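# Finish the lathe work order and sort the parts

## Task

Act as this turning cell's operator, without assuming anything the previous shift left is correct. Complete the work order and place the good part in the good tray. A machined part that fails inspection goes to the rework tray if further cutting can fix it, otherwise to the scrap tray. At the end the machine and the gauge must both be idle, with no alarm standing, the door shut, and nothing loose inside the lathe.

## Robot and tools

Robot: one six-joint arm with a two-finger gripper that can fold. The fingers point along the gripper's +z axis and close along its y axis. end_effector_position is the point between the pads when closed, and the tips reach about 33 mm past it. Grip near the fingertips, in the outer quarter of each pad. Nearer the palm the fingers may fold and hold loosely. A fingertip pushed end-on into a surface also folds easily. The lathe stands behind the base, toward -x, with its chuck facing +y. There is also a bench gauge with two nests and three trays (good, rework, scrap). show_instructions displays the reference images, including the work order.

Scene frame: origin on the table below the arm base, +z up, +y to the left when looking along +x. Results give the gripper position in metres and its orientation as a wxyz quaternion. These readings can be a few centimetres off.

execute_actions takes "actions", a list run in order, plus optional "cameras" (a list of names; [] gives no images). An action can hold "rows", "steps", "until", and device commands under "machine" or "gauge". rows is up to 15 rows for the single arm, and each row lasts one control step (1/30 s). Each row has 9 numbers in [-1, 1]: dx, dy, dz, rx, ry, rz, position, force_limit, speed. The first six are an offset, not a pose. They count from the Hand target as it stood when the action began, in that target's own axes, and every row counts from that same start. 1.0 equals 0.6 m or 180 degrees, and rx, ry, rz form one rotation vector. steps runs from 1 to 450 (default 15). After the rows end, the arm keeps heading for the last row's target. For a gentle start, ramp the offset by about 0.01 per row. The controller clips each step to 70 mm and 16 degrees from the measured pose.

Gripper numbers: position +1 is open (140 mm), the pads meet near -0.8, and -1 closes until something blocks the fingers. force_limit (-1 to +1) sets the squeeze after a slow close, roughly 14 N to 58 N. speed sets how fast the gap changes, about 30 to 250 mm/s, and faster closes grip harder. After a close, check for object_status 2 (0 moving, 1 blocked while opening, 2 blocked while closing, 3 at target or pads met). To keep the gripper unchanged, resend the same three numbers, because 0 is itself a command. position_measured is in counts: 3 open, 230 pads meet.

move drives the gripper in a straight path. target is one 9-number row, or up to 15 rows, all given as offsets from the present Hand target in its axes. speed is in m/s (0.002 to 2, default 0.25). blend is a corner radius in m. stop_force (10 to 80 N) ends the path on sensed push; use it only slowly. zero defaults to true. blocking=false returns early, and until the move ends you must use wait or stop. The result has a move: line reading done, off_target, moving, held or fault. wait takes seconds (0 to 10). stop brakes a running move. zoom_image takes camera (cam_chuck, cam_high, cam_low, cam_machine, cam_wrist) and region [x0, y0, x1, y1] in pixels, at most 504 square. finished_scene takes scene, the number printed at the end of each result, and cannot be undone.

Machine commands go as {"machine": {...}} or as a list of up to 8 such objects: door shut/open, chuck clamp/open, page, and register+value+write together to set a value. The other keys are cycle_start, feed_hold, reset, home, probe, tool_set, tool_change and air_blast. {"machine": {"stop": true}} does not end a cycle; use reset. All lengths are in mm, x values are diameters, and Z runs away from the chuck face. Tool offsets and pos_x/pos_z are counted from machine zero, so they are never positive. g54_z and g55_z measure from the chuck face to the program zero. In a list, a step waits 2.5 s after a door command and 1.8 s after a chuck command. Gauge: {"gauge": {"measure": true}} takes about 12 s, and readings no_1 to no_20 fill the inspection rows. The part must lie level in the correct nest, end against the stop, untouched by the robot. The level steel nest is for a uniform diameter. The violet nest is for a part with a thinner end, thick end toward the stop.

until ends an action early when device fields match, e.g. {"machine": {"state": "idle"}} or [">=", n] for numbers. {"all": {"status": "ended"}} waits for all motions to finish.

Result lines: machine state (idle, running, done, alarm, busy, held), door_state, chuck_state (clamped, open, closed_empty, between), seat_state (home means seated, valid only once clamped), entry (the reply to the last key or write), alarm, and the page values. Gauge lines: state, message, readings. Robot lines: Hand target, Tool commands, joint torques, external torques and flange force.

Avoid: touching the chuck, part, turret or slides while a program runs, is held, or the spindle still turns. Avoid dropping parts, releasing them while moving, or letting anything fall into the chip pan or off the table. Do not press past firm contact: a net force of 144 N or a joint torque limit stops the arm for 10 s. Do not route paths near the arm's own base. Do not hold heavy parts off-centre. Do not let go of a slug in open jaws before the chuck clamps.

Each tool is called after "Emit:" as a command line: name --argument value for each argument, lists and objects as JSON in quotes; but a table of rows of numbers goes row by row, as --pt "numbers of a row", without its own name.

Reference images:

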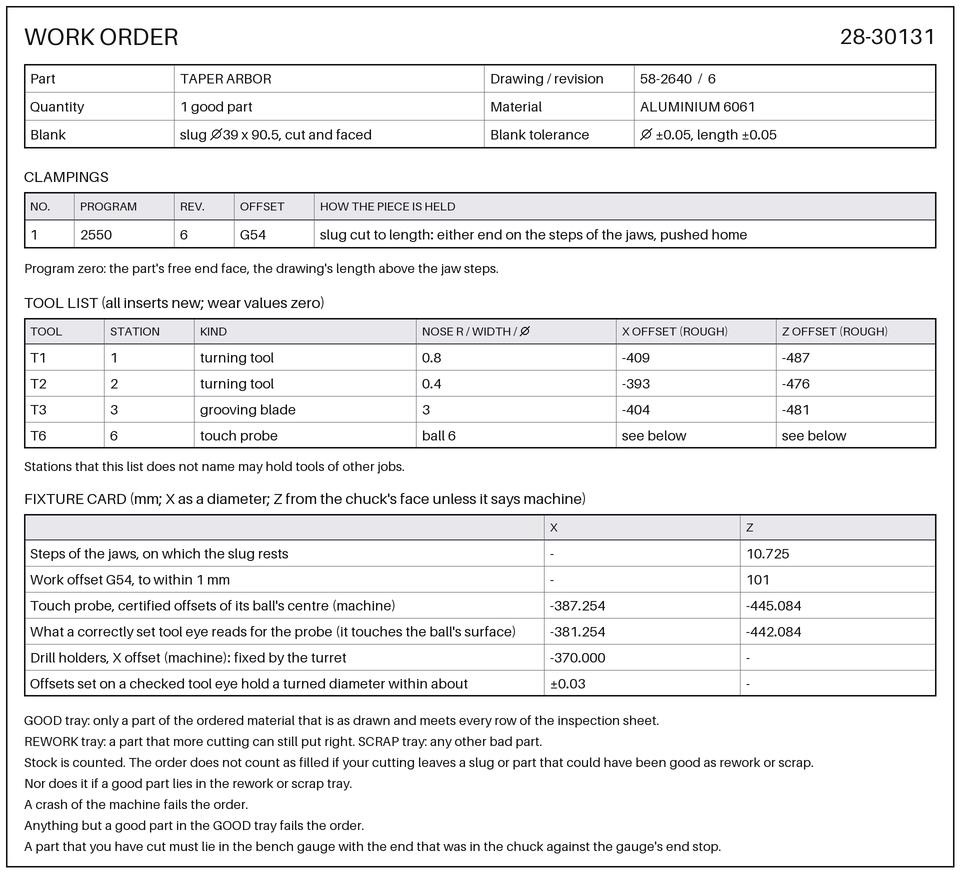

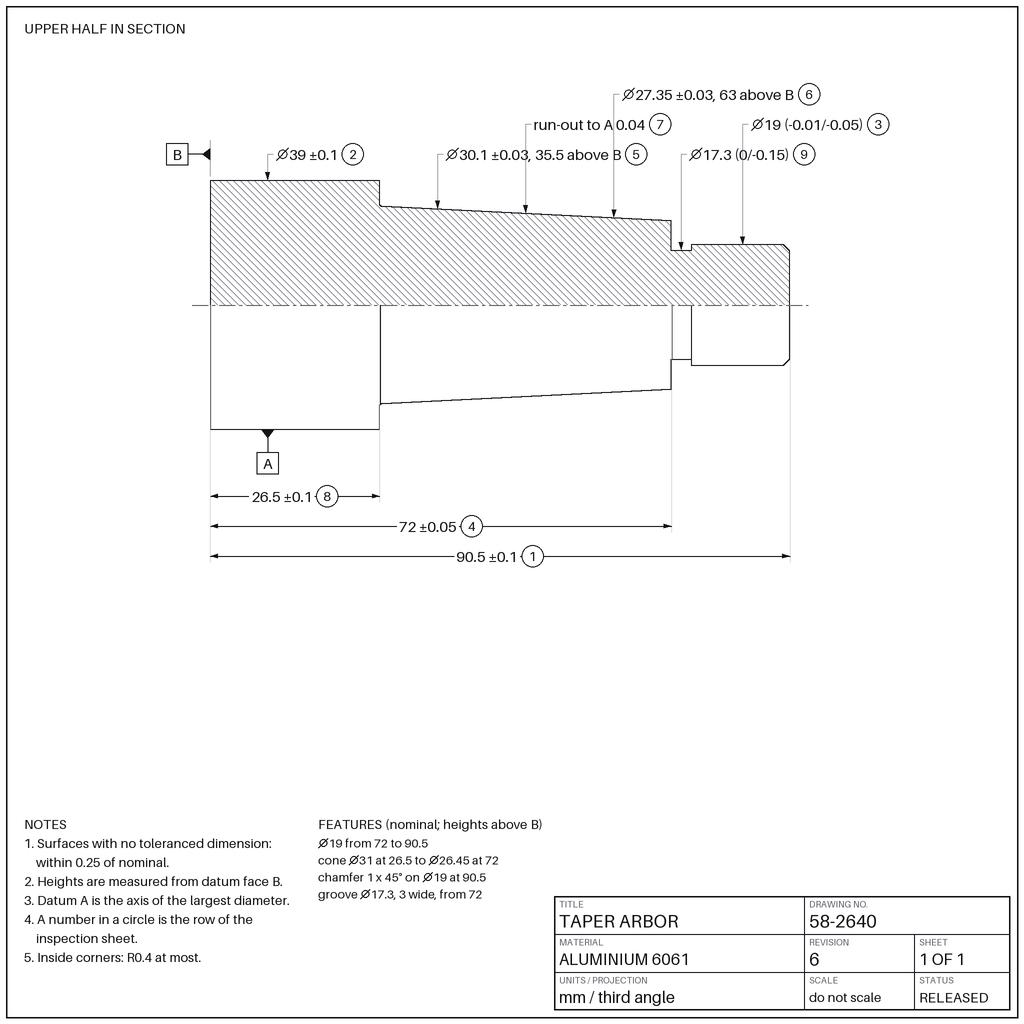

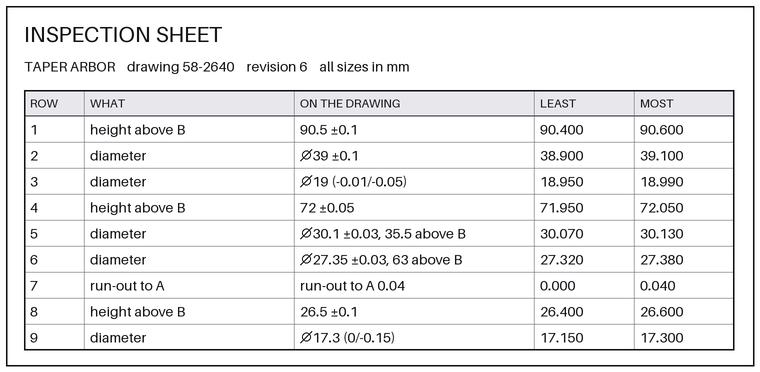

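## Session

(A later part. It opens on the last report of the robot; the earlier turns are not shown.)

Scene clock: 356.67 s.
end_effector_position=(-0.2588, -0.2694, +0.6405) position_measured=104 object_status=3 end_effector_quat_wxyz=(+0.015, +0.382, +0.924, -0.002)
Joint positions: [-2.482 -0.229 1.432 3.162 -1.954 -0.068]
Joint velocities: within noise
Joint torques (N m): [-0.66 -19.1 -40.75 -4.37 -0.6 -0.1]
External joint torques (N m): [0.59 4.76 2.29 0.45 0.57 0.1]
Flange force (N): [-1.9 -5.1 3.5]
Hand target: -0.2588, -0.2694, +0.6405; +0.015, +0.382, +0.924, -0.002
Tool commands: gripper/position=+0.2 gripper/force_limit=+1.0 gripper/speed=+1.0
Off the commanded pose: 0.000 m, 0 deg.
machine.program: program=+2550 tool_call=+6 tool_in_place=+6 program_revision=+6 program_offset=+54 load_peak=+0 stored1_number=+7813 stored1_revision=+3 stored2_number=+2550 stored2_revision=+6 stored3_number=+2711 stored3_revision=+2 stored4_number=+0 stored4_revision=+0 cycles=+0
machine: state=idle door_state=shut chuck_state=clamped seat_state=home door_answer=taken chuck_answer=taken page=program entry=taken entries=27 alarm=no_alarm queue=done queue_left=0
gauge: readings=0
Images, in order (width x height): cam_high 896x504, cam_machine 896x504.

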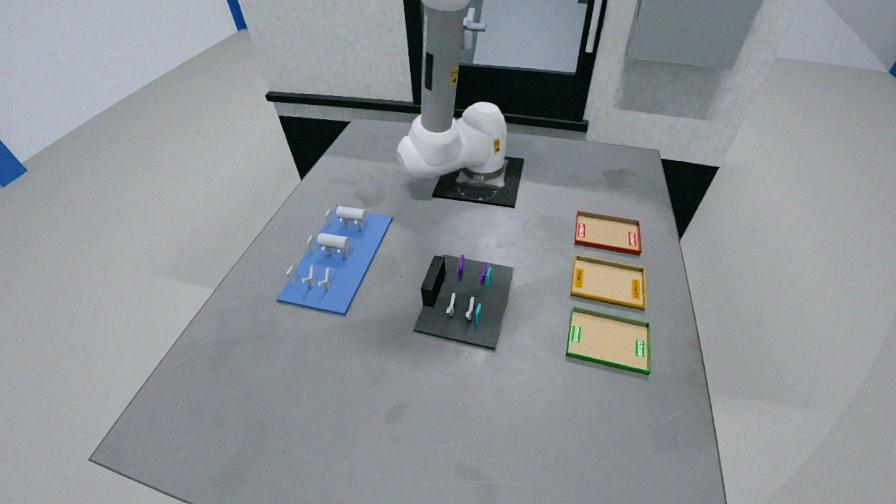

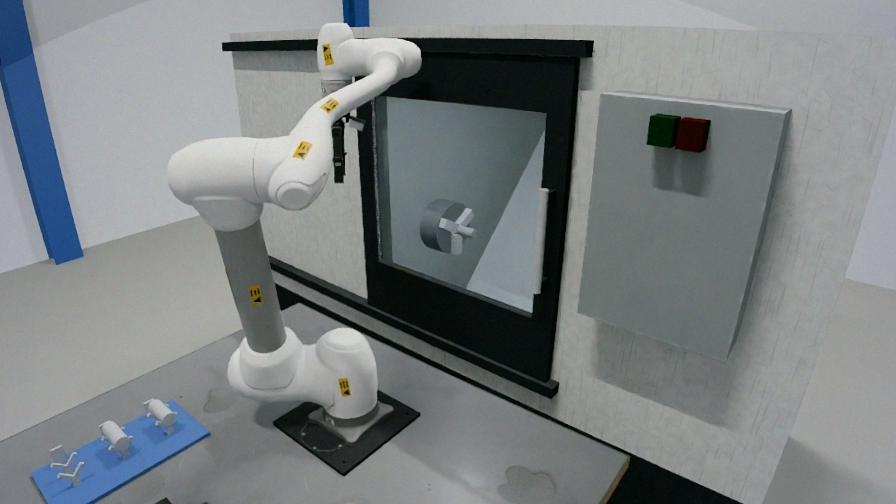

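Emit:
execute_actions --actions '[{"machine":{"cycle_start":true},"steps":450,"until":{"machine":{"state":["!=","running"]}}}]' --cameras '["cam_chuck"]'

Scene clock: 359.27 s.
end_effector_position=(-0.2588, -0.2694, +0.6405) position_measured=104 object_status=3 end_effector_quat_wxyz=(+0.015, +0.382, +0.924, -0.002)
Joint positions: [-2.482 -0.229 1.432 3.162 -1.954 -0.068]
Joint velocities: within noise
Joint torques (N m): [-0.67 -18.51 -40.63 -4.4 -0.49 -0.03]
External joint torques (N m): [0.6 3.94 2.01 0.46 0.46 0.03]
Flange force (N): [-1.7 -4.1 3.2]
Hand target: -0.2588, -0.2694, +0.6405; +0.015, +0.382, +0.924, -0.002
Tool commands: gripper/position=+0.2 gripper/force_limit=+1.0 gripper/speed=+1.0
Off the commanded pose: 0.000 m, 0 deg.
machine.program: program=+2550 tool_call=+6 tool_in_place=+0 program_revision=+6 program_offset=+54 load_peak=+0 stored1_number=+7813 stored1_revision=+3 stored2_number=+2550 stored2_revision=+6 stored3_number=+2711 stored3_revision=+2 stored4_number=+0 stored4_revision=+0 cycles=+0
machine: state=running door_state=shut chuck_state=clamped seat_state=home door_answer=taken chuck_answer=taken page=program entry=taken entries=28 alarm=no_alarm queue=running queue_left=0
gauge: readings=0
Images, in order (width x height): cam_chuck 896x504.

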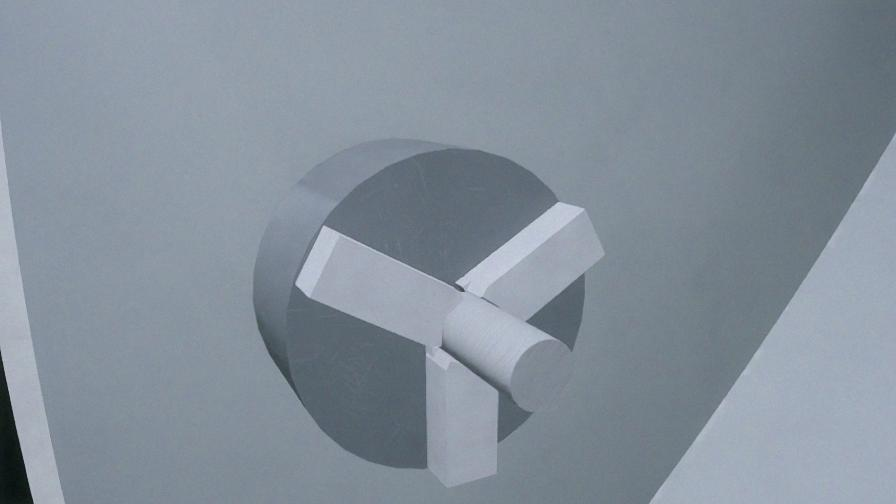

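Emit:
execute_actions --actions '[{"steps":300,"until":{"machine":{"state":["!=","running"]}}}]' --cameras '["cam_chuck"]'

Scene clock: 372.20 s.
end_effector_position=(-0.2588, -0.2694, +0.6405) position_measured=104 object_status=3 end_effector_quat_wxyz=(+0.015, +0.382, +0.924, -0.002)
Joint positions: [-2.482 -0.229 1.432 3.162 -1.954 -0.068]
Joint velocities: within noise
Joint torques (N m): [-0.21 -18.47 -40.77 -4.41 -0.52 -0.07]
External joint torques (N m): [0.14 4.01 2.17 0.47 0.5 0.07]
Flange force (N): [-0.6 -4.0 3.6]
Hand target: -0.2588, -0.2694, +0.6405; +0.015, +0.382, +0.924, -0.002
Tool commands: gripper/position=+0.2 gripper/force_limit=+1.0 gripper/speed=+1.0
Off the commanded pose: 0.000 m, 0 deg.
machine.program: program=+2550 tool_call=+6 tool_in_place=+1 program_revision=+6 program_offset=+54 load_peak=+0 stored1_number=+7813 stored1_revision=+3 stored2_number=+2550 stored2_revision=+6 stored3_number=+2711 stored3_revision=+2 stored4_number=+0 stored4_revision=+0 cycles=+0
machine: state=running door_state=shut chuck_state=clamped seat_state=home door_answer=taken chuck_answer=taken page=program entry=taken entries=28 alarm=no_alarm queue=running queue_left=0
gauge: readings=0
Images, in order (width x height): cam_chuck 896x504.

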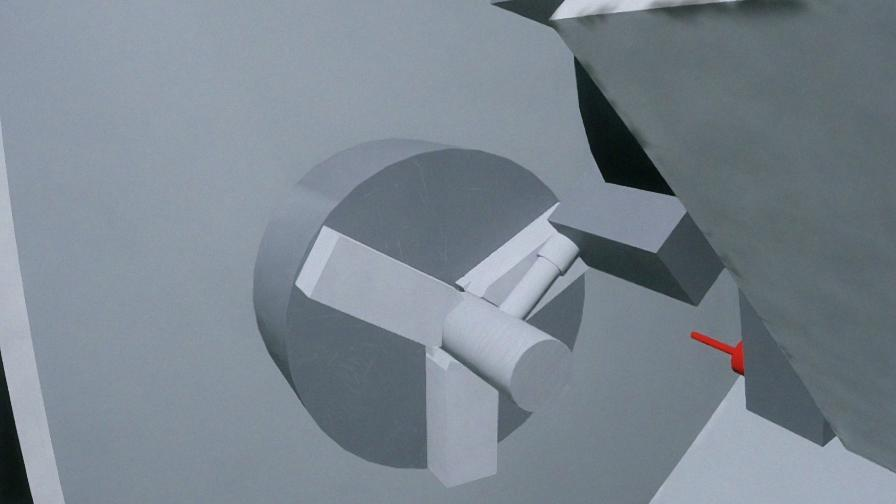

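Emit:
execute_actions --actions '[{"steps":60,"until":{"machine":{"state":["!=","running"]}}}]' --cameras '["cam_chuck"]'

Scene clock: 378.00 s.
end_effector_position=(-0.2588, -0.2694, +0.6405) position_measured=104 object_status=3 end_effector_quat_wxyz=(+0.015, +0.382, +0.924, -0.002)
Joint positions: [-2.482 -0.229 1.432 3.162 -1.954 -0.068]
Joint velocities: within noise
Joint torques (N m): [-0.51 -18.9 -40.41 -4.37 -0.46 -0.08]
External joint torques (N m): [0.44 4.19 1.68 0.42 0.43 0.09]
Flange force (N): [-1.4 -4.8 2.2]
Hand target: -0.2588, -0.2694, +0.6405; +0.015, +0.382, +0.924, -0.002
Tool commands: gripper/position=+0.2 gripper/force_limit=+1.0 gripper/speed=+1.0
Off the commanded pose: 0.000 m, 0 deg.
machine.program: program=+2550 tool_call=+6 tool_in_place=+1 program_revision=+6 program_offset=+54 load_peak=+8 stored1_number=+7813 stored1_revision=+3 stored2_number=+2550 stored2_revision=+6 stored3_number=+2711 stored3_revision=+2 stored4_number=+0 stored4_revision=+0 cycles=+0
machine: state=running door_state=shut chuck_state=clamped seat_state=home door_answer=taken chuck_answer=taken page=program entry=taken entries=28 alarm=no_alarm queue=running queue_left=0
gauge: readings=0
Images, in order (width x height): cam_chuck 896x504.

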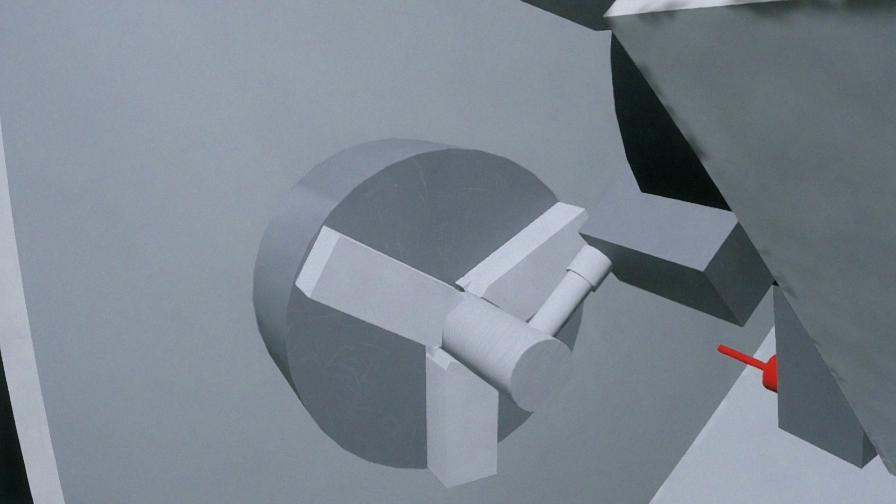

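Emit:
execute_actions --actions '[{"steps":450,"until":{"machine":{"state":["!=","running"]}}},{"steps":450,"until":{"machine":{"state":["!=","running"]}}}]' --cameras '["cam_chuck"]'

Scene clock: 410.67 s.
end_effector_position=(-0.2588, -0.2694, +0.6405) position_measured=104 object_status=3 end_effector_quat_wxyz=(+0.015, +0.382, +0.924, -0.002)
Joint positions: [-2.482 -0.229 1.432 3.162 -1.954 -0.068]
Joint velocities: within noise
Joint torques (N m): [-0.15 -19.1 -40.76 -4.39 -0.49 -0.05]
External joint torques (N m): [0.09 4.51 2.19 0.46 0.46 0.05]
External joint torques at the end of the 1st action: [-0.01 3.93 2.46 0.42 0.51 0.04]
Flange force (N): [-0.4 -4.7 3.2]
Flange force at the end of the 1st action (N): [-0.1 -3.5 4.3]
Hand target: -0.2588, -0.2694, +0.6405; +0.015, +0.382, +0.924, -0.002
Tool commands: gripper/position=+0.2 gripper/force_limit=+1.0 gripper/speed=+1.0
Off the commanded pose: 0.000 m, 0 deg.
machine.program: program=+2550 tool_call=+6 tool_in_place=+2 program_revision=+6 program_offset=+54 load_peak=+11 stored1_number=+7813 stored1_revision=+3 stored2_number=+2550 stored2_revision=+6 stored3_number=+2711 stored3_revision=+2 stored4_number=+0 stored4_revision=+0 cycles=+0
machine: state=running door_state=shut chuck_state=clamped seat_state=home door_answer=taken chuck_answer=taken page=program entry=taken entries=28 alarm=no_alarm queue=running queue_left=0
gauge: readings=0
Images, in order (width x height): cam_chuck 896x504.

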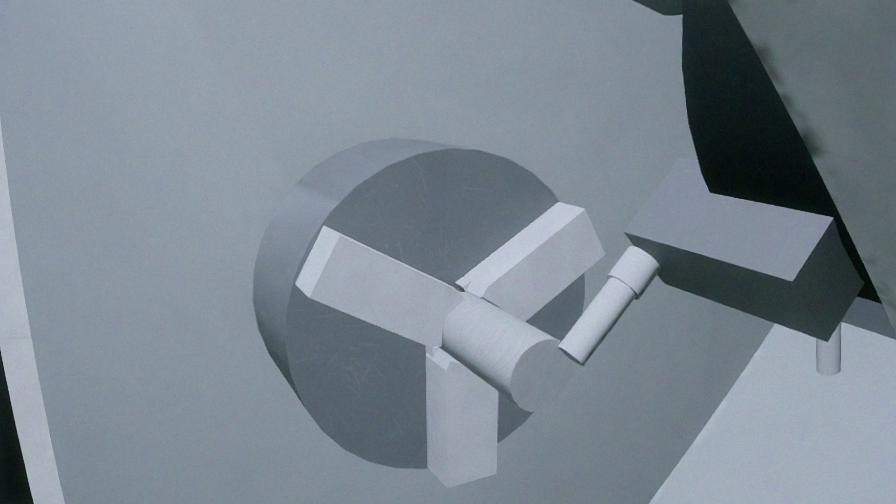

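Emit:
execute_actions --actions '[{"steps":450,"until":{"machine":{"state":["!=","running"]}}},{"steps":450,"until":{"machine":{"state":["!=","running"]}}}]' --cameras '["cam_chuck"]'

Scene clock: 445.60 s.
end_effector_position=(-0.2588, -0.2694, +0.6405) position_measured=104 object_status=3 end_effector_quat_wxyz=(+0.015, +0.382, +0.924, -0.002)
Joint positions: [-2.482 -0.229 1.432 3.162 -1.954 -0.068]
Joint velocities: within noise
Joint torques (N m): [-0.42 -18.75 -40.78 -4.36 -0.45 -0.04]
External joint torques (N m): [0.35 4.1 2.07 0.41 0.43 0.04]
External joint torques at the end of the 1st action: [0.29 4.22 1.95 0.41 0.42 0.03]
Flange force (N): [-1.0 -4.3 3.2]
Flange force at the end of the 1st action (N): [-0.9 -4.5 2.8]
Hand target: -0.2588, -0.2694, +0.6405; +0.015, +0.382, +0.924, -0.002
Tool commands: gripper/position=+0.2 gripper/force_limit=+1.0 gripper/speed=+1.0
Off the commanded pose: 0.000 m, 0 deg.
machine.program: program=+2550 tool_call=+6 tool_in_place=+2 program_revision=+6 program_offset=+54 load_peak=+11 stored1_number=+7813 stored1_revision=+3 stored2_number=+2550 stored2_revision=+6 stored3_number=+2711 stored3_revision=+2 stored4_number=+0 stored4_revision=+0 cycles=+0
machine: state=running door_state=shut chuck_state=clamped seat_state=home door_answer=taken chuck_answer=taken page=program entry=taken entries=28 alarm=no_alarm queue=running queue_left=0
gauge: readings=0
Images, in order (width x height): cam_chuck 896x504.

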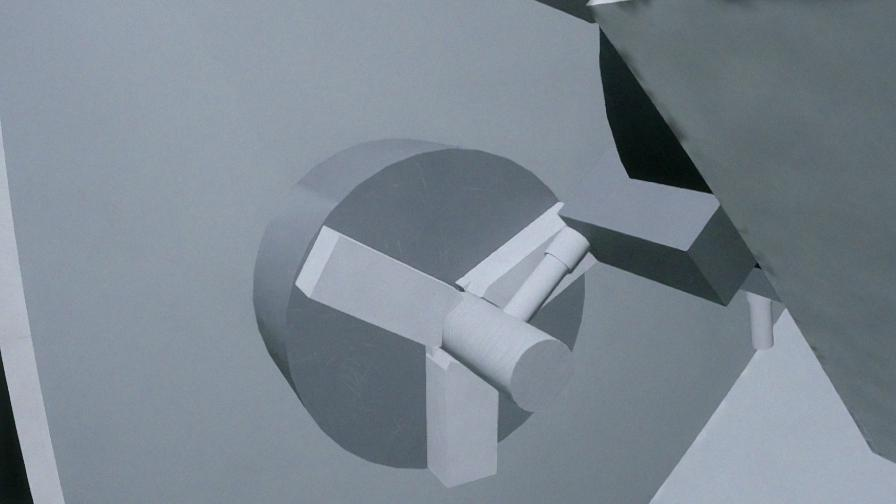

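Emit:
execute_actions --actions '[{"steps":450,"until":{"machine":{"state":["!=","running"]}}},{"steps":450,"until":{"machine":{"state":["!=","running"]}}},{"steps":450,"until":{"machine":{"state":["!=","running"]}}}]' --cameras '["cam_chuck"]'

Scene clock: 459.40 s.
end_effector_position=(-0.2588, -0.2694, +0.6405) position_measured=104 object_status=3 end_effector_quat_wxyz=(+0.015, +0.382, +0.924, -0.002)
Joint positions: [-2.482 -0.229 1.432 3.162 -1.954 -0.068]
Joint velocities: within noise
Joint torques (N m): [-0.51 -18.26 -40.66 -4.37 -0.5 -0.13]
External joint torques (N m): [0.46 3.88 2.14 0.44 0.47 0.13]
External joint torques at the end of the 1st action: [0.94 4.51 2 0.46 0.47 0.11]
External joint torques at the end of the 2nd action: [0.28 3.96 2.09 0.42 0.44 0.13]
Flange force (N): [-1.6 -3.9 3.5]
Flange force at the end of the 1st action (N): [-2.8 -5.1 2.8]
Flange force at the end of the 2nd action (N): [-1.1 -4.0 3.3]
Hand target: -0.2588, -0.2694, +0.6405; +0.015, +0.382, +0.924, -0.002
Tool commands: gripper/position=+0.2 gripper/force_limit=+1.0 gripper/speed=+1.0
Off the commanded pose: 0.000 m, 0 deg.
machine.program: program=+2550 tool_call=+6 tool_in_place=+3 program_revision=+6 program_offset=+54 load_peak=+11 stored1_number=+7813 stored1_revision=+3 stored2_number=+2550 stored2_revision=+6 stored3_number=+2711 stored3_revision=+2 stored4_number=+0 stored4_revision=+0 cycles=+1
machine: state=done door_state=shut chuck_state=clamped seat_state=home door_answer=taken chuck_answer=taken page=program entry=taken entries=28 alarm=no_alarm queue=done queue_left=0
gauge: readings=0
Images, in order (width x height): cam_chuck 896x504.

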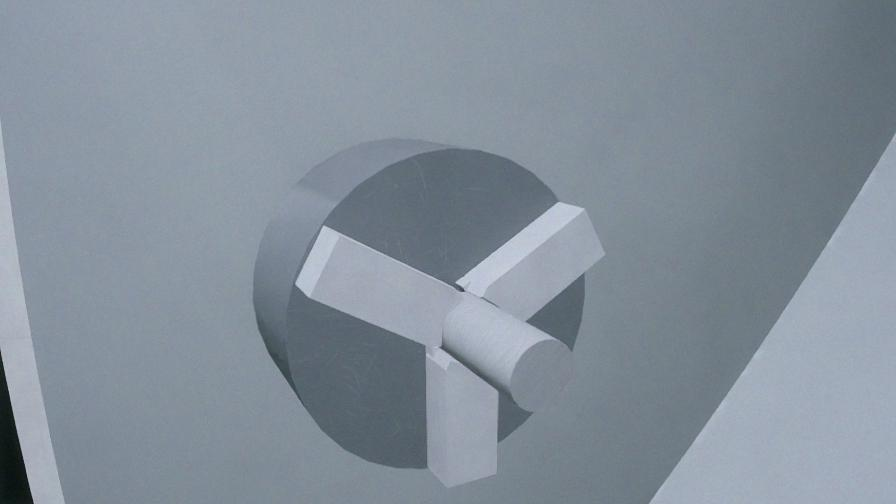

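Emit:
execute_actions --actions '[{"machine":[{"page":"measuring"},{"register":"tool_call","value":6,"write":true},{"tool_change":true},{"register":"probe_x","value":50,"write":true},{"register":"probe_z","value":93.725,"write":true},{"register":"probe_move_x","value":-40,"write":true},{"probe":true}],"steps":450,"until":{"machine":{"queue":["!=","running"]}}},{"steps":450,"until":{"machine":{"queue":["!=","running"]}}}]' --cameras '["cam_machine","cam_chuck"]'

Scene clock: 479.43 s.
end_effector_position=(-0.2588, -0.2694, +0.6405) position_measured=104 object_status=3 end_effector_quat_wxyz=(+0.015, +0.382, +0.924, -0.002)
Joint positions: [-2.482 -0.229 1.432 3.162 -1.954 -0.068]
Joint velocities: within noise
Joint torques (N m): [0.1 -18.68 -40.7 -4.34 -0.49 -0.09]
External joint torques (N m): [-0.17 4.09 2.03 0.39 0.46 0.09]
External joint torques at the end of the 1st action: [0.24 3.86 1.97 0.44 0.47 0.05]
Flange force (N): [0.2 -4.2 3.1]
Flange force at the end of the 1st action (N): [-0.8 -4.0 3.1]
Hand target: -0.2588, -0.2694, +0.6405; +0.015, +0.382, +0.924, -0.002
Tool commands: gripper/position=+0.2 gripper/force_limit=+1.0 gripper/speed=+1.0
Off the commanded pose: 0.000 m, 0 deg.
machine.measuring: probe_x=+50.000 probe_z=+93.725 probe_move_x=-40.000 probe_move_z=+0.000 probe_radius=+2.992 eye_x=+62.210 eye_z=+145.676 probe_touched=+1 probe_found_x=+19.030 probe_found_z=+93.725 set_x=-403.980 set_z=-481.469
machine: state=done door_state=shut chuck_state=clamped seat_state=home door_answer=taken chuck_answer=taken page=measuring entry=taken entries=34 alarm=no_alarm queue=done queue_left=0
gauge: readings=0
Images, in order (width x height): cam_chuck 896x504, cam_machine 896x504.

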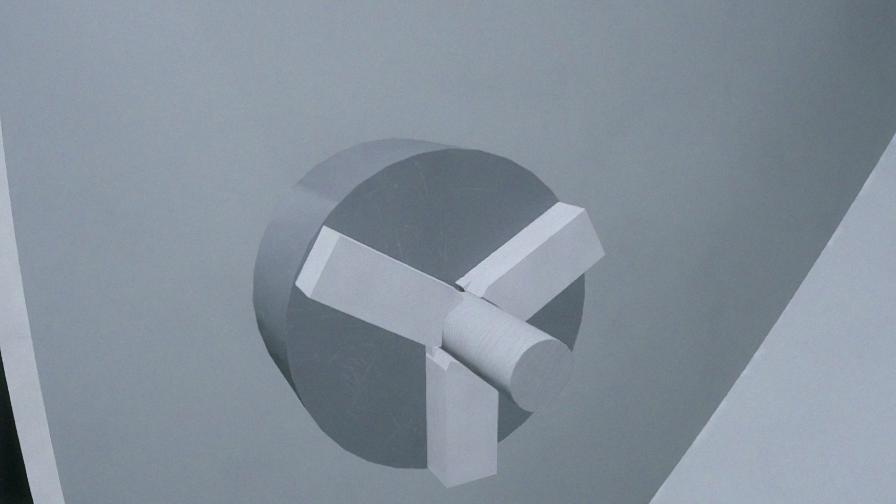

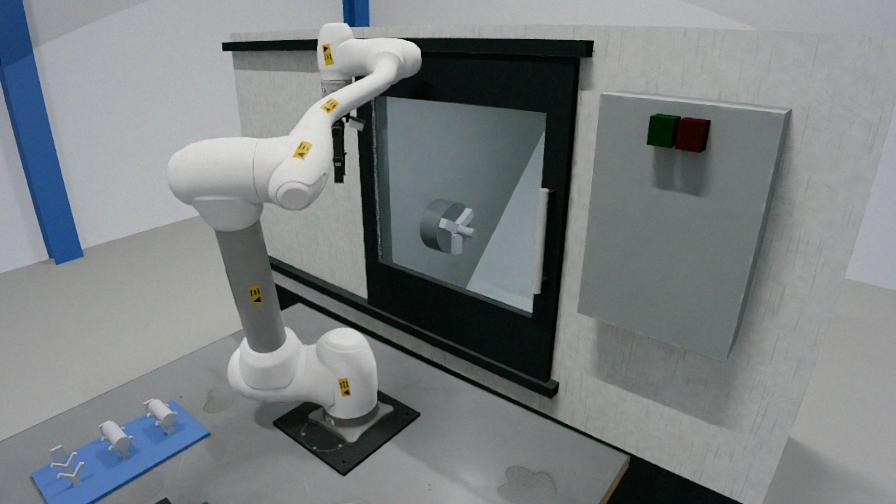

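Emit:
execute_actions --actions '[{"machine":[{"register":"probe_z","value":46.225,"write":true},{"probe":true}],"steps":450,"until":{"machine":{"queue":["!=","running"]}}},{"steps":450,"until":{"machine":{"queue":["!=","running"]}}}]' --cameras '[]'

Emit:
execute_actions --actions '[{"machine":[{"register":"probe_z","value":73.725,"write":true},{"probe":true}],"steps":450,"until":{"machine":{"queue":["!=","running"]}}},{"steps":450,"until":{"machine":{"queue":["!=","running"]}}}]' --cameras '[]'

Emit:
execute_actions --actions '[{"machine":[{"register":"probe_z","value":98,"write":true},{"register":"probe_x","value":25.6,"write":true},{"register":"probe_move_x","value":0,"write":true},{"register":"probe_move_z","value":-20,"write":true},{"probe":true}],"steps":450,"until":{"machine":{"queue":["!=","running"]}}},{"steps":450,"until":{"machine":{"queue":["!=","running"]}}}]' --cameras '[]'

Emit:
execute_actions --actions '[{"machine":[{"register":"probe_z","value":60,"write":true},{"register":"probe_x","value":38,"write":true},{"register":"probe_move_z","value":-35,"write":true},{"probe":true}],"steps":450,"until":{"machine":{"queue":["!=","running"]}}},{"steps":450,"until":{"machine":{"queue":["!=","running"]}}}]' --cameras '[]'

Scene clock: 498.77 s.
end_effector_position=(-0.2588, -0.2694, +0.6405) position_measured=104 object_status=3 end_effector_quat_wxyz=(+0.015, +0.382, +0.924, -0.002)
Joint positions: [-2.482 -0.229 1.432 3.162 -1.954 -0.068]
Joint velocities: within noise
Joint torques (N m): [-0.66 -18.95 -40.71 -4.37 -0.54 -0.05]
External joint torques (N m): [0.57 4.6 2.12 0.44 0.52 0.05]
External joint torques at the end of the 1st action: [0.22 3.13 2.01 0.4 0.4 0.04]
Flange force (N): [-1.7 -5.0 3.2]
Flange force at the end of the 1st action (N): [-0.7 -2.8 3.6]
Hand target: -0.2588, -0.2694, +0.6405; +0.015, +0.382, +0.924, -0.002
Tool commands: gripper/position=+0.2 gripper/force_limit=+1.0 gripper/speed=+1.0
Off the commanded pose: 0.000 m, 0 deg.
machine.measuring: probe_x=+50.000 probe_z=+46.225 probe_move_x=-40.000 probe_move_z=+0.000 probe_radius=+2.992 eye_x=+62.210 eye_z=+145.676 probe_touched=+1 probe_found_x=+30.166 probe_found_z=+46.225 set_x=-403.980 set_z=-481.469
machine: state=done door_state=shut chuck_state=clamped seat_state=home door_answer=taken chuck_answer=taken page=measuring entry=taken entries=36 alarm=no_alarm queue=done queue_left=0
gauge: readings=0
No camera images: "cameras" was empty.

Scene clock: 504.77 s.
end_effector_position=(-0.2588, -0.2694, +0.6405) position_measured=104 object_status=3 end_effector_quat_wxyz=(+0.015, +0.382, +0.924, -0.002)
Joint positions: [-2.482 -0.229 1.432 3.162 -1.954 -0.068]
Joint velocities: within noise
Joint torques (N m): [-0.5 -19.04 -40.76 -4.38 -0.53 -0.06]
External joint torques (N m): [0.42 4.29 1.91 0.41 0.51 0.06]
External joint torques at the end of the 1st action: [0.46 3.7 2.28 0.46 0.43 0.07]
Flange force (N): [-1.3 -4.8 2.8]
Flange force at the end of the 1st action (N): [-1.4 -3.5 3.9]
Hand target: -0.2588, -0.2694, +0.6405; +0.015, +0.382, +0.924, -0.002
Tool commands: gripper/position=+0.2 gripper/force_limit=+1.0 gripper/speed=+1.0
Off the commanded pose: 0.000 m, 0 deg.
machine.measuring: probe_x=+50.000 probe_z=+73.725 probe_move_x=-40.000 probe_move_z=+0.000 probe_radius=+2.992 eye_x=+62.210 eye_z=+145.676 probe_touched=+1 probe_found_x=+27.412 probe_found_z=+73.725 set_x=-403.980 set_z=-481.469
machine: state=done door_state=shut chuck_state=clamped seat_state=home door_answer=taken chuck_answer=taken page=measuring entry=taken entries=38 alarm=no_alarm queue=done queue_left=0
gauge: readings=0
No camera images: "cameras" was empty.

Scene clock: 511.93 s.
end_effector_position=(-0.2588, -0.2694, +0.6405) position_measured=104 object_status=3 end_effector_quat_wxyz=(+0.015, +0.382, +0.924, -0.002)
Joint positions: [-2.482 -0.229 1.432 3.162 -1.954 -0.068]
Joint velocities: within noise
Joint torques (N m): [-0.66 -18.57 -40.83 -4.44 -0.42 -0.07]
External joint torques (N m): [0.59 3.89 2.09 0.49 0.39 0.07]
External joint torques at the end of the 1st action: [-0.14 3.65 1.87 0.45 0.47 0.09]
Flange force (N): [-1.8 -4.0 3.3]
Flange force at the end of the 1st action (N): [0.1 -3.7 3.0]
Hand target: -0.2588, -0.2694, +0.6405; +0.015, +0.382, +0.924, -0.002
Tool commands: gripper/position=+0.2 gripper/force_limit=+1.0 gripper/speed=+1.0
Off the commanded pose: 0.000 m, 0 deg.
machine.measuring: probe_x=+25.600 probe_z=+98.000 probe_move_x=+0.000 probe_move_z=-20.000 probe_radius=+2.992 eye_x=+62.210 eye_z=+145.676 probe_touched=+1 probe_found_x=+25.600 probe_found_z=+82.726 set_x=-403.980 set_z=-481.469
machine: state=done door_state=shut chuck_state=clamped seat_state=home door_answer=taken chuck_answer=taken page=measuring entry=taken entries=43 alarm=no_alarm queue=done queue_left=0
gauge: readings=0
No camera images: "cameras" was empty.

Scene clock: 519.97 s.
end_effector_position=(-0.2588, -0.2694, +0.6405) position_measured=104 object_status=3 end_effector_quat_wxyz=(+0.015, +0.382, +0.924, -0.002)
Joint positions: [-2.482 -0.229 1.432 3.162 -1.954 -0.068]
Joint velocities: within noise
Joint torques (N m): [-0.44 -18.62 -40.68 -4.36 -0.47 -0.02]
External joint torques (N m): [0.37 3.93 1.93 0.4 0.45 0.02]
External joint torques at the end of the 1st action: [0.39 4.77 2.09 0.45 0.45 0.04]
Flange force (N): [-1.0 -4.2 3.0]
Flange force at the end of the 1st action (N): [-1.2 -5.3 2.8]
Hand target: -0.2588, -0.2694, +0.6405; +0.015, +0.382, +0.924, -0.002
Tool commands: gripper/position=+0.2 gripper/force_limit=+1.0 gripper/speed=+1.0
Off the commanded pose: 0.000 m, 0 deg.
machine.measuring: probe_x=+38.000 probe_z=+60.000 probe_move_x=+0.000 probe_move_z=-35.000 probe_radius=+2.992 eye_x=+62.210 eye_z=+145.676 probe_touched=+1 probe_found_x=+38.000 probe_found_z=+37.224 set_x=-403.980 set_z=-481.469
machine: state=done door_state=shut chuck_state=clamped seat_state=home door_answer=taken chuck_answer=taken page=measuring entry=taken entries=47 alarm=no_alarm queue=done queue_left=0
gauge: readings=0
No camera images: "cameras" was empty.

Emit:
execute_actions --actions '[{"machine":[{"page":"program"},{"register":"t2_x_wear","value":0.005,"write":true},{"home":true},{"cycle_start":true}],"steps":450},{"steps":450,"until":{"machine":{"queue":["!=","running"]}}},{"steps":450,"until":{"machine":{"queue":["!=","running"]}}},{"steps":450,"until":{"machine":{"queue":["!=","running"]}}},{"steps":450,"until":{"machine":{"queue":["!=","running"]}}},{"steps":450,"until":{"machine":{"queue":["!=","running"]}}},{"steps":450,"until":{"machine":{"queue":["!=","running"]}}},{"steps":450,"until":{"machine":{"queue":["!=","running"]}}},{"steps":450,"until":{"machine":{"queue":["!=","running"]}}}]' --cameras '["cam_chuck"]'

Scene clock: 628.73 s.
end_effector_position=(-0.2588, -0.2694, +0.6405) position_measured=104 object_status=3 end_effector_quat_wxyz=(+0.015, +0.382, +0.924, -0.002)
Joint positions: [-2.482 -0.229 1.432 3.162 -1.954 -0.068]
Joint velocities: within noise
Joint torques (N m): [-0.09 -18.74 -40.71 -4.36 -0.54 0.07]
External joint torques (N m): [0.03 4.26 2.1 0.42 0.51 -0.07]
External joint torques at the end of the 5th action: [0.49 3.69 2.01 0.44 0.44 0.02]
External joint torques at the end of the 6th action: [0.4 3.33 1.88 0.45 0.53 0.07]
External joint torques at the end of the 7th action: [0.21 3.52 2.03 0.52 0.49 0.05]
External joint torques at the end of the 8th action: [-0.31 4.61 2.19 0.42 0.43 0.01]
Flange force (N): [0.1 -4.4 3.3]
Flange force at the end of the 5th action (N): [-1.4 -3.7 3.3]
Flange force at the end of the 6th action (N): [-1.3 -3.3 3.4]
Flange force at the end of the 7th action (N): [-0.7 -3.4 3.5]
Flange force at the end of the 8th action (N): [0.7 -4.8 3.1]
Hand target: -0.2588, -0.2694, +0.6405; +0.015, +0.382, +0.924, -0.002
Tool commands: gripper/position=+0.2 gripper/force_limit=+1.0 gripper/speed=+1.0
Off the commanded pose: 0.000 m, 0 deg.
machine.program: program=+2550 tool_call=+6 tool_in_place=+3 program_revision=+6 program_offset=+54 load_peak=+0 stored1_number=+7813 stored1_revision=+3 stored2_number=+2550 stored2_revision=+6 stored3_number=+2711 stored3_revision=+2 stored4_number=+0 stored4_revision=+0 cycles=+2
machine: state=done door_state=shut chuck_state=clamped seat_state=home door_answer=taken chuck_answer=taken page=program entry=taken entries=50 alarm=no_alarm queue=done queue_left=0
gauge: readings=0
Images, in order (width x height): cam_chuck 896x504.

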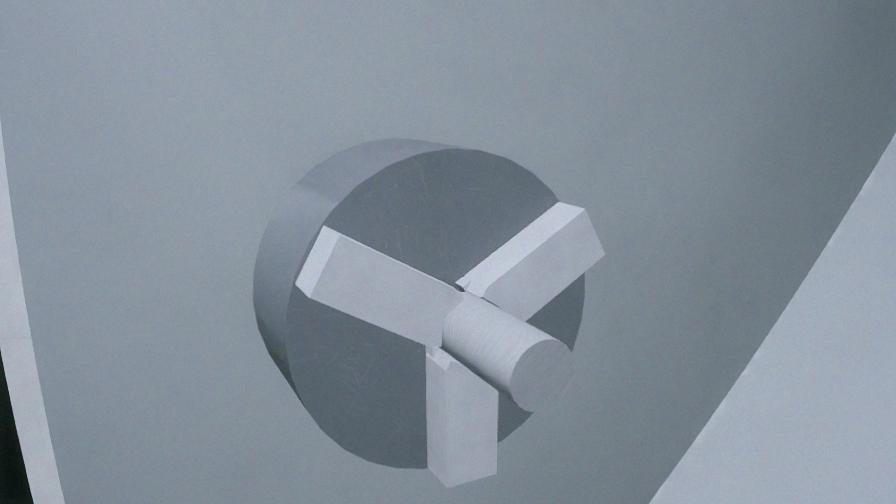

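Now I'll probe the result again.

Emit:
execute_actions --actions '[{"machine":[{"page":"measuring"},{"tool_change":true},{"register":"probe_x","value":50,"write":true},{"register":"probe_z","value":93.725,"write":true},{"register":"probe_move_z","value":0,"write":true},{"register":"probe_move_x","value":-40,"write":true},{"probe":true}],"steps":450,"until":{"machine":{"queue":["!=","running"]}}},{"steps":450,"until":{"machine":{"queue":["!=","running"]}}}]' --cameras '[]'

Emit:
execute_actions --actions '[{"machine":[{"register":"probe_z","value":46.225,"write":true},{"probe":true}],"steps":450,"until":{"machine":{"queue":["!=","running"]}}},{"steps":450,"until":{"machine":{"queue":["!=","running"]}}}]' --cameras '[]'

Emit:
execute_actions --actions '[{"machine":[{"register":"probe_z","value":73.725,"write":true},{"probe":true}],"steps":450,"until":{"machine":{"queue":["!=","running"]}}},{"steps":450,"until":{"machine":{"queue":["!=","running"]}}}]' --cameras '[]'

Scene clock: 647.97 s.
end_effector_position=(-0.2588, -0.2694, +0.6405) position_measured=104 object_status=3 end_effector_quat_wxyz=(+0.015, +0.382, +0.924, -0.002)
Joint positions: [-2.482 -0.229 1.432 3.162 -1.954 -0.068]
Joint velocities: within noise
Joint torques (N m): [-0.2 -18.66 -40.84 -4.41 -0.52 -0.09]
External joint torques (N m): [0.11 4.11 2.13 0.46 0.5 0.09]
External joint torques at the end of the 1st action: [-0.21 4.24 1.73 0.45 0.47 -0.03]
Flange force (N): [-0.6 -4.2 3.4]
Flange force at the end of the 1st action (N): [0.6 -4.7 2.3]
Hand target: -0.2588, -0.2694, +0.6405; +0.015, +0.382, +0.924, -0.002
Tool commands: gripper/position=+0.2 gripper/force_limit=+1.0 gripper/speed=+1.0
Off the commanded pose: 0.000 m, 0 deg.
machine.measuring: probe_x=+50.000 probe_z=+93.725 probe_move_x=-40.000 probe_move_z=+0.000 probe_radius=+2.992 eye_x=+62.210 eye_z=+145.676 probe_touched=+1 probe_found_x=+18.972 probe_found_z=+93.725 set_x=-403.980 set_z=-481.469
machine: state=done door_state=shut chuck_state=clamped seat_state=home door_answer=taken chuck_answer=taken page=measuring entry=taken entries=56 alarm=no_alarm queue=done queue_left=0
gauge: readings=0
No camera images: "cameras" was empty.

Scene clock: 653.93 s.
end_effector_position=(-0.2588, -0.2694, +0.6405) position_measured=104 object_status=3 end_effector_quat_wxyz=(+0.015, +0.382, +0.924, -0.002)
Joint positions: [-2.482 -0.229 1.432 3.162 -1.954 -0.068]
Joint velocities: within noise
Joint torques (N m): [0.02 -18.86 -40.51 -4.36 -0.5 0.12]
External joint torques (N m): [-0.09 4.18 1.76 0.4 0.47 -0.12]
External joint torques at the end of the 1st action: [-0.02 3.95 2.31 0.51 0.51 0.04]
Flange force (N): [0.5 -4.6 2.4]
Flange force at the end of the 1st action (N): [-0.1 -3.7 3.9]
Hand target: -0.2588, -0.2694, +0.6405; +0.015, +0.382, +0.924, -0.002
Tool commands: gripper/position=+0.2 gripper/force_limit=+1.0 gripper/speed=+1.0
Off the commanded pose: 0.000 m, 0 deg.
machine.measuring: probe_x=+50.000 probe_z=+46.225 probe_move_x=-40.000 probe_move_z=+0.000 probe_radius=+2.992 eye_x=+62.210 eye_z=+145.676 probe_touched=+1 probe_found_x=+30.104 probe_found_z=+46.225 set_x=-403.980 set_z=-481.469
machine: state=done door_state=shut chuck_state=clamped seat_state=home door_answer=taken chuck_answer=taken page=measuring entry=taken entries=58 alarm=no_alarm queue=done queue_left=0
gauge: readings=0
No camera images: "cameras" was empty.

Scene clock: 659.93 s.
end_effector_position=(-0.2588, -0.2694, +0.6405) position_measured=104 object_status=3 end_effector_quat_wxyz=(+0.015, +0.382, +0.924, -0.002)
Joint positions: [-2.482 -0.229 1.432 3.162 -1.954 -0.068]
Joint velocities: within noise
Joint torques (N m): [-0.4 -18.84 -40.68 -4.39 -0.54 -0.04]
External joint torques (N m): [0.33 4.33 2.13 0.45 0.51 0.04]
External joint torques at the end of the 1st action: [0.72 4.52 2.11 0.48 0.44 0.05]
Flange force (N): [-1.0 -4.6 3.3]
Flange force at the end of the 1st action (N): [-2.1 -4.9 3.0]
Hand target: -0.2588, -0.2694, +0.6405; +0.015, +0.382, +0.924, -0.002
Tool commands: gripper/position=+0.2 gripper/force_limit=+1.0 gripper/speed=+1.0
Off the commanded pose: 0.000 m, 0 deg.
machine.measuring: probe_x=+50.000 probe_z=+73.725 probe_move_x=-40.000 probe_move_z=+0.000 probe_radius=+2.992 eye_x=+62.210 eye_z=+145.676 probe_touched=+1 probe_found_x=+27.358 probe_found_z=+73.725 set_x=-403.980 set_z=-481.469
machine: state=done door_state=shut chuck_state=clamped seat_state=home door_answer=taken chuck_answer=taken page=measuring entry=taken entries=60 alarm=no_alarm queue=done queue_left=0
gauge: readings=0
No camera images: "cameras" was empty.

Emit:
execute_actions --actions '[{"machine":[{"home":true},{"door":"open"}],"steps":300,"until":{"machine":{"door_state":"open"}}},{"steps":15}]' --cameras '[]'

Emit:
move --target '[0.4355, 0.2008, -0.0445, 0, 0, 0.25, 0.2, 1, 1]' --cameras '[]'

Scene clock: 681.50 s.
end_effector_position=(-0.2588, -0.2694, +0.6405) position_measured=104 object_status=3 end_effector_quat_wxyz=(+0.015, +0.382, +0.924, -0.002)
Joint positions: [-2.482 -0.229 1.432 3.162 -1.954 -0.068]
Joint velocities: within noise
Joint torques (N m): [-0.37 -18.74 -40.8 -4.45 -0.58 -0.09]
External joint torques (N m): [0.29 4.14 2.16 0.51 0.55 0.09]
External joint torques at the end of the 1st action: [0.52 4.42 2.35 0.38 0.46 0.03]
Flange force (N): [-1.0 -4.3 3.6]
Flange force at the end of the 1st action (N): [-1.5 -4.5 3.7]
Hand target: -0.2588, -0.2694, +0.6405; +0.015, +0.382, +0.924, -0.002
Tool commands: gripper/position=+0.2 gripper/force_limit=+1.0 gripper/speed=+1.0
Off the commanded pose: 0.000 m, 0 deg.
machine.measuring: probe_x=+50.000 probe_z=+73.725 probe_move_x=-40.000 probe_move_z=+0.000 probe_radius=+2.992 eye_x=+62.210 eye_z=+145.676 probe_touched=+1 probe_found_x=+27.358 probe_found_z=+73.725 set_x=-403.980 set_z=-481.469
machine: state=done door_state=open chuck_state=clamped seat_state=home door_answer=taken chuck_answer=taken page=measuring entry=taken entries=61 alarm=no_alarm queue=done queue_left=0
gauge: readings=0
No camera images: "cameras" was empty.

Scene clock: 683.50 s.
end_effector_position=(-0.3593, +0.0008, +0.6608) position_measured=104 object_status=3 end_effector_quat_wxyz=(+0.014, +0.707, +0.707, +0.004)
Joint positions: [-3.274 -0.239 1.394 3.143 -2.011 -0.082]
Joint velocities: within noise
Joint torques (N m): [-0.01 -17.63 -39.97 -4.27 -0.57 -0.12]
External joint torques (N m): [0.22 3.8 2 0.35 0.49 0.12]
Flange force (N): [-1.0 -3.9 3.1]
Hand target: -0.3594, +0.0007, +0.6608; +0.014, +0.707, +0.707, +0.004
Off the commanded pose: 0.000 m, 0 deg.
machine.measuring: probe_x=+50.000 probe_z=+73.725 probe_move_x=-40.000 probe_move_z=+0.000 probe_radius=+2.992 eye_x=+62.210 eye_z=+145.676 probe_touched=+1 probe_found_x=+27.358 probe_found_z=+73.725 set_x=-403.980 set_z=-481.469
machine: state=done door_state=open chuck_state=clamped seat_state=home door_answer=taken chuck_answer=taken page=measuring entry=taken entries=61 alarm=no_alarm queue=done queue_left=0
gauge: readings=0
move: done
No camera images: "cameras" was empty.

Emit:
move --pt "0.051 -0.2525 0.093 0.5 0 0 0.2 1 1" --pt "0.137 -0.44 0.2538 0.5 0 0 0.2 1 1" --pt "0.141 -0.514 0.535 0.5 0 0 0.2 1 1" --blend '[0.05, 0.04, 0]' --cameras '["cam_wrist", "cam_machine", "cam_chuck"]'

Scene clock: 695.07 s.
end_effector_position=(-0.6595, +0.0803, +0.3308) position_measured=104 object_status=3 end_effector_quat_wxyz=(+0.490, -0.510, -0.503, +0.497)
Joint positions: [-3.529 -0.007 2.499 5.861 -0.94 -2.887]
Joint velocities: within noise
Joint torques (N m): [0.03 -28.8 -28.21 2.76 -3.16 -0.13]
External joint torques (N m): [0.35 2.93 1.97 0.1 0.51 0.09]
Flange force (N): [-1.1 6.5 2.2]
Hand target: -0.6595, +0.0803, +0.3307; +0.490, -0.510, -0.503, +0.497
Off the commanded pose: 0.000 m, 0 deg.
machine.measuring: probe_x=+50.000 probe_z=+73.725 probe_move_x=-40.000 probe_move_z=+0.000 probe_radius=+2.992 eye_x=+62.210 eye_z=+145.676 probe_touched=+1 probe_found_x=+27.358 probe_found_z=+73.725 set_x=-403.980 set_z=-481.469
machine: state=done door_state=open chuck_state=clamped seat_state=home door_answer=taken chuck_answer=taken page=measuring entry=taken entries=61 alarm=no_alarm queue=done queue_left=0
gauge: readings=0
move: done
Images, in order (width x height): cam_chuck 896x504, cam_machine 896x504, cam_wrist 896x504.

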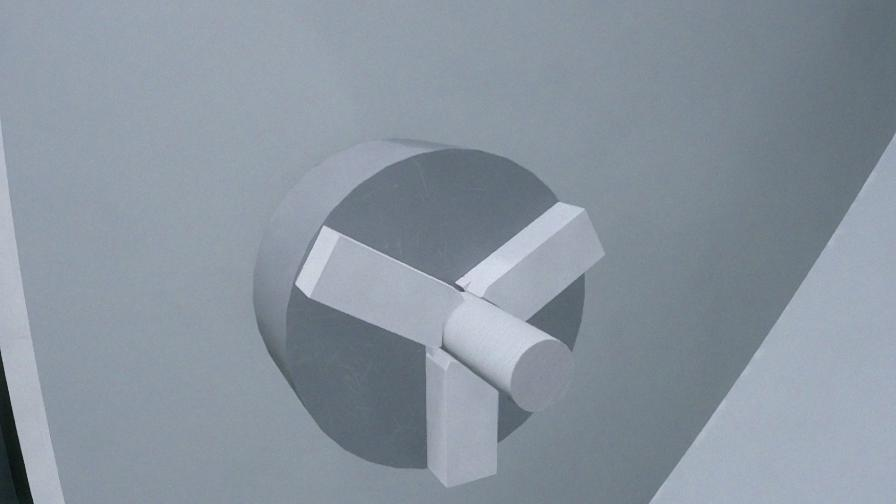

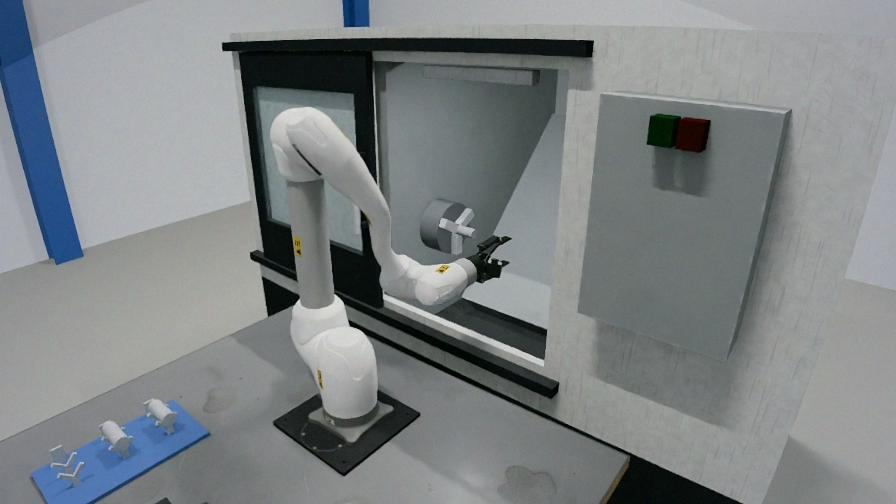

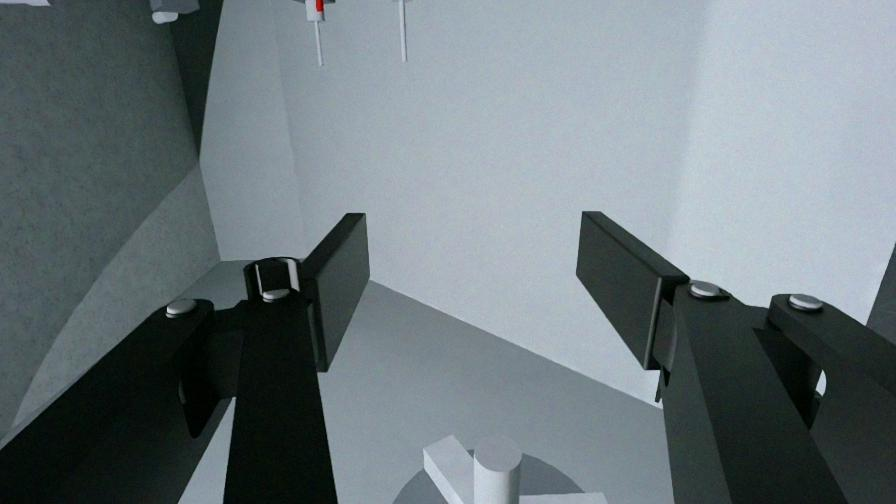

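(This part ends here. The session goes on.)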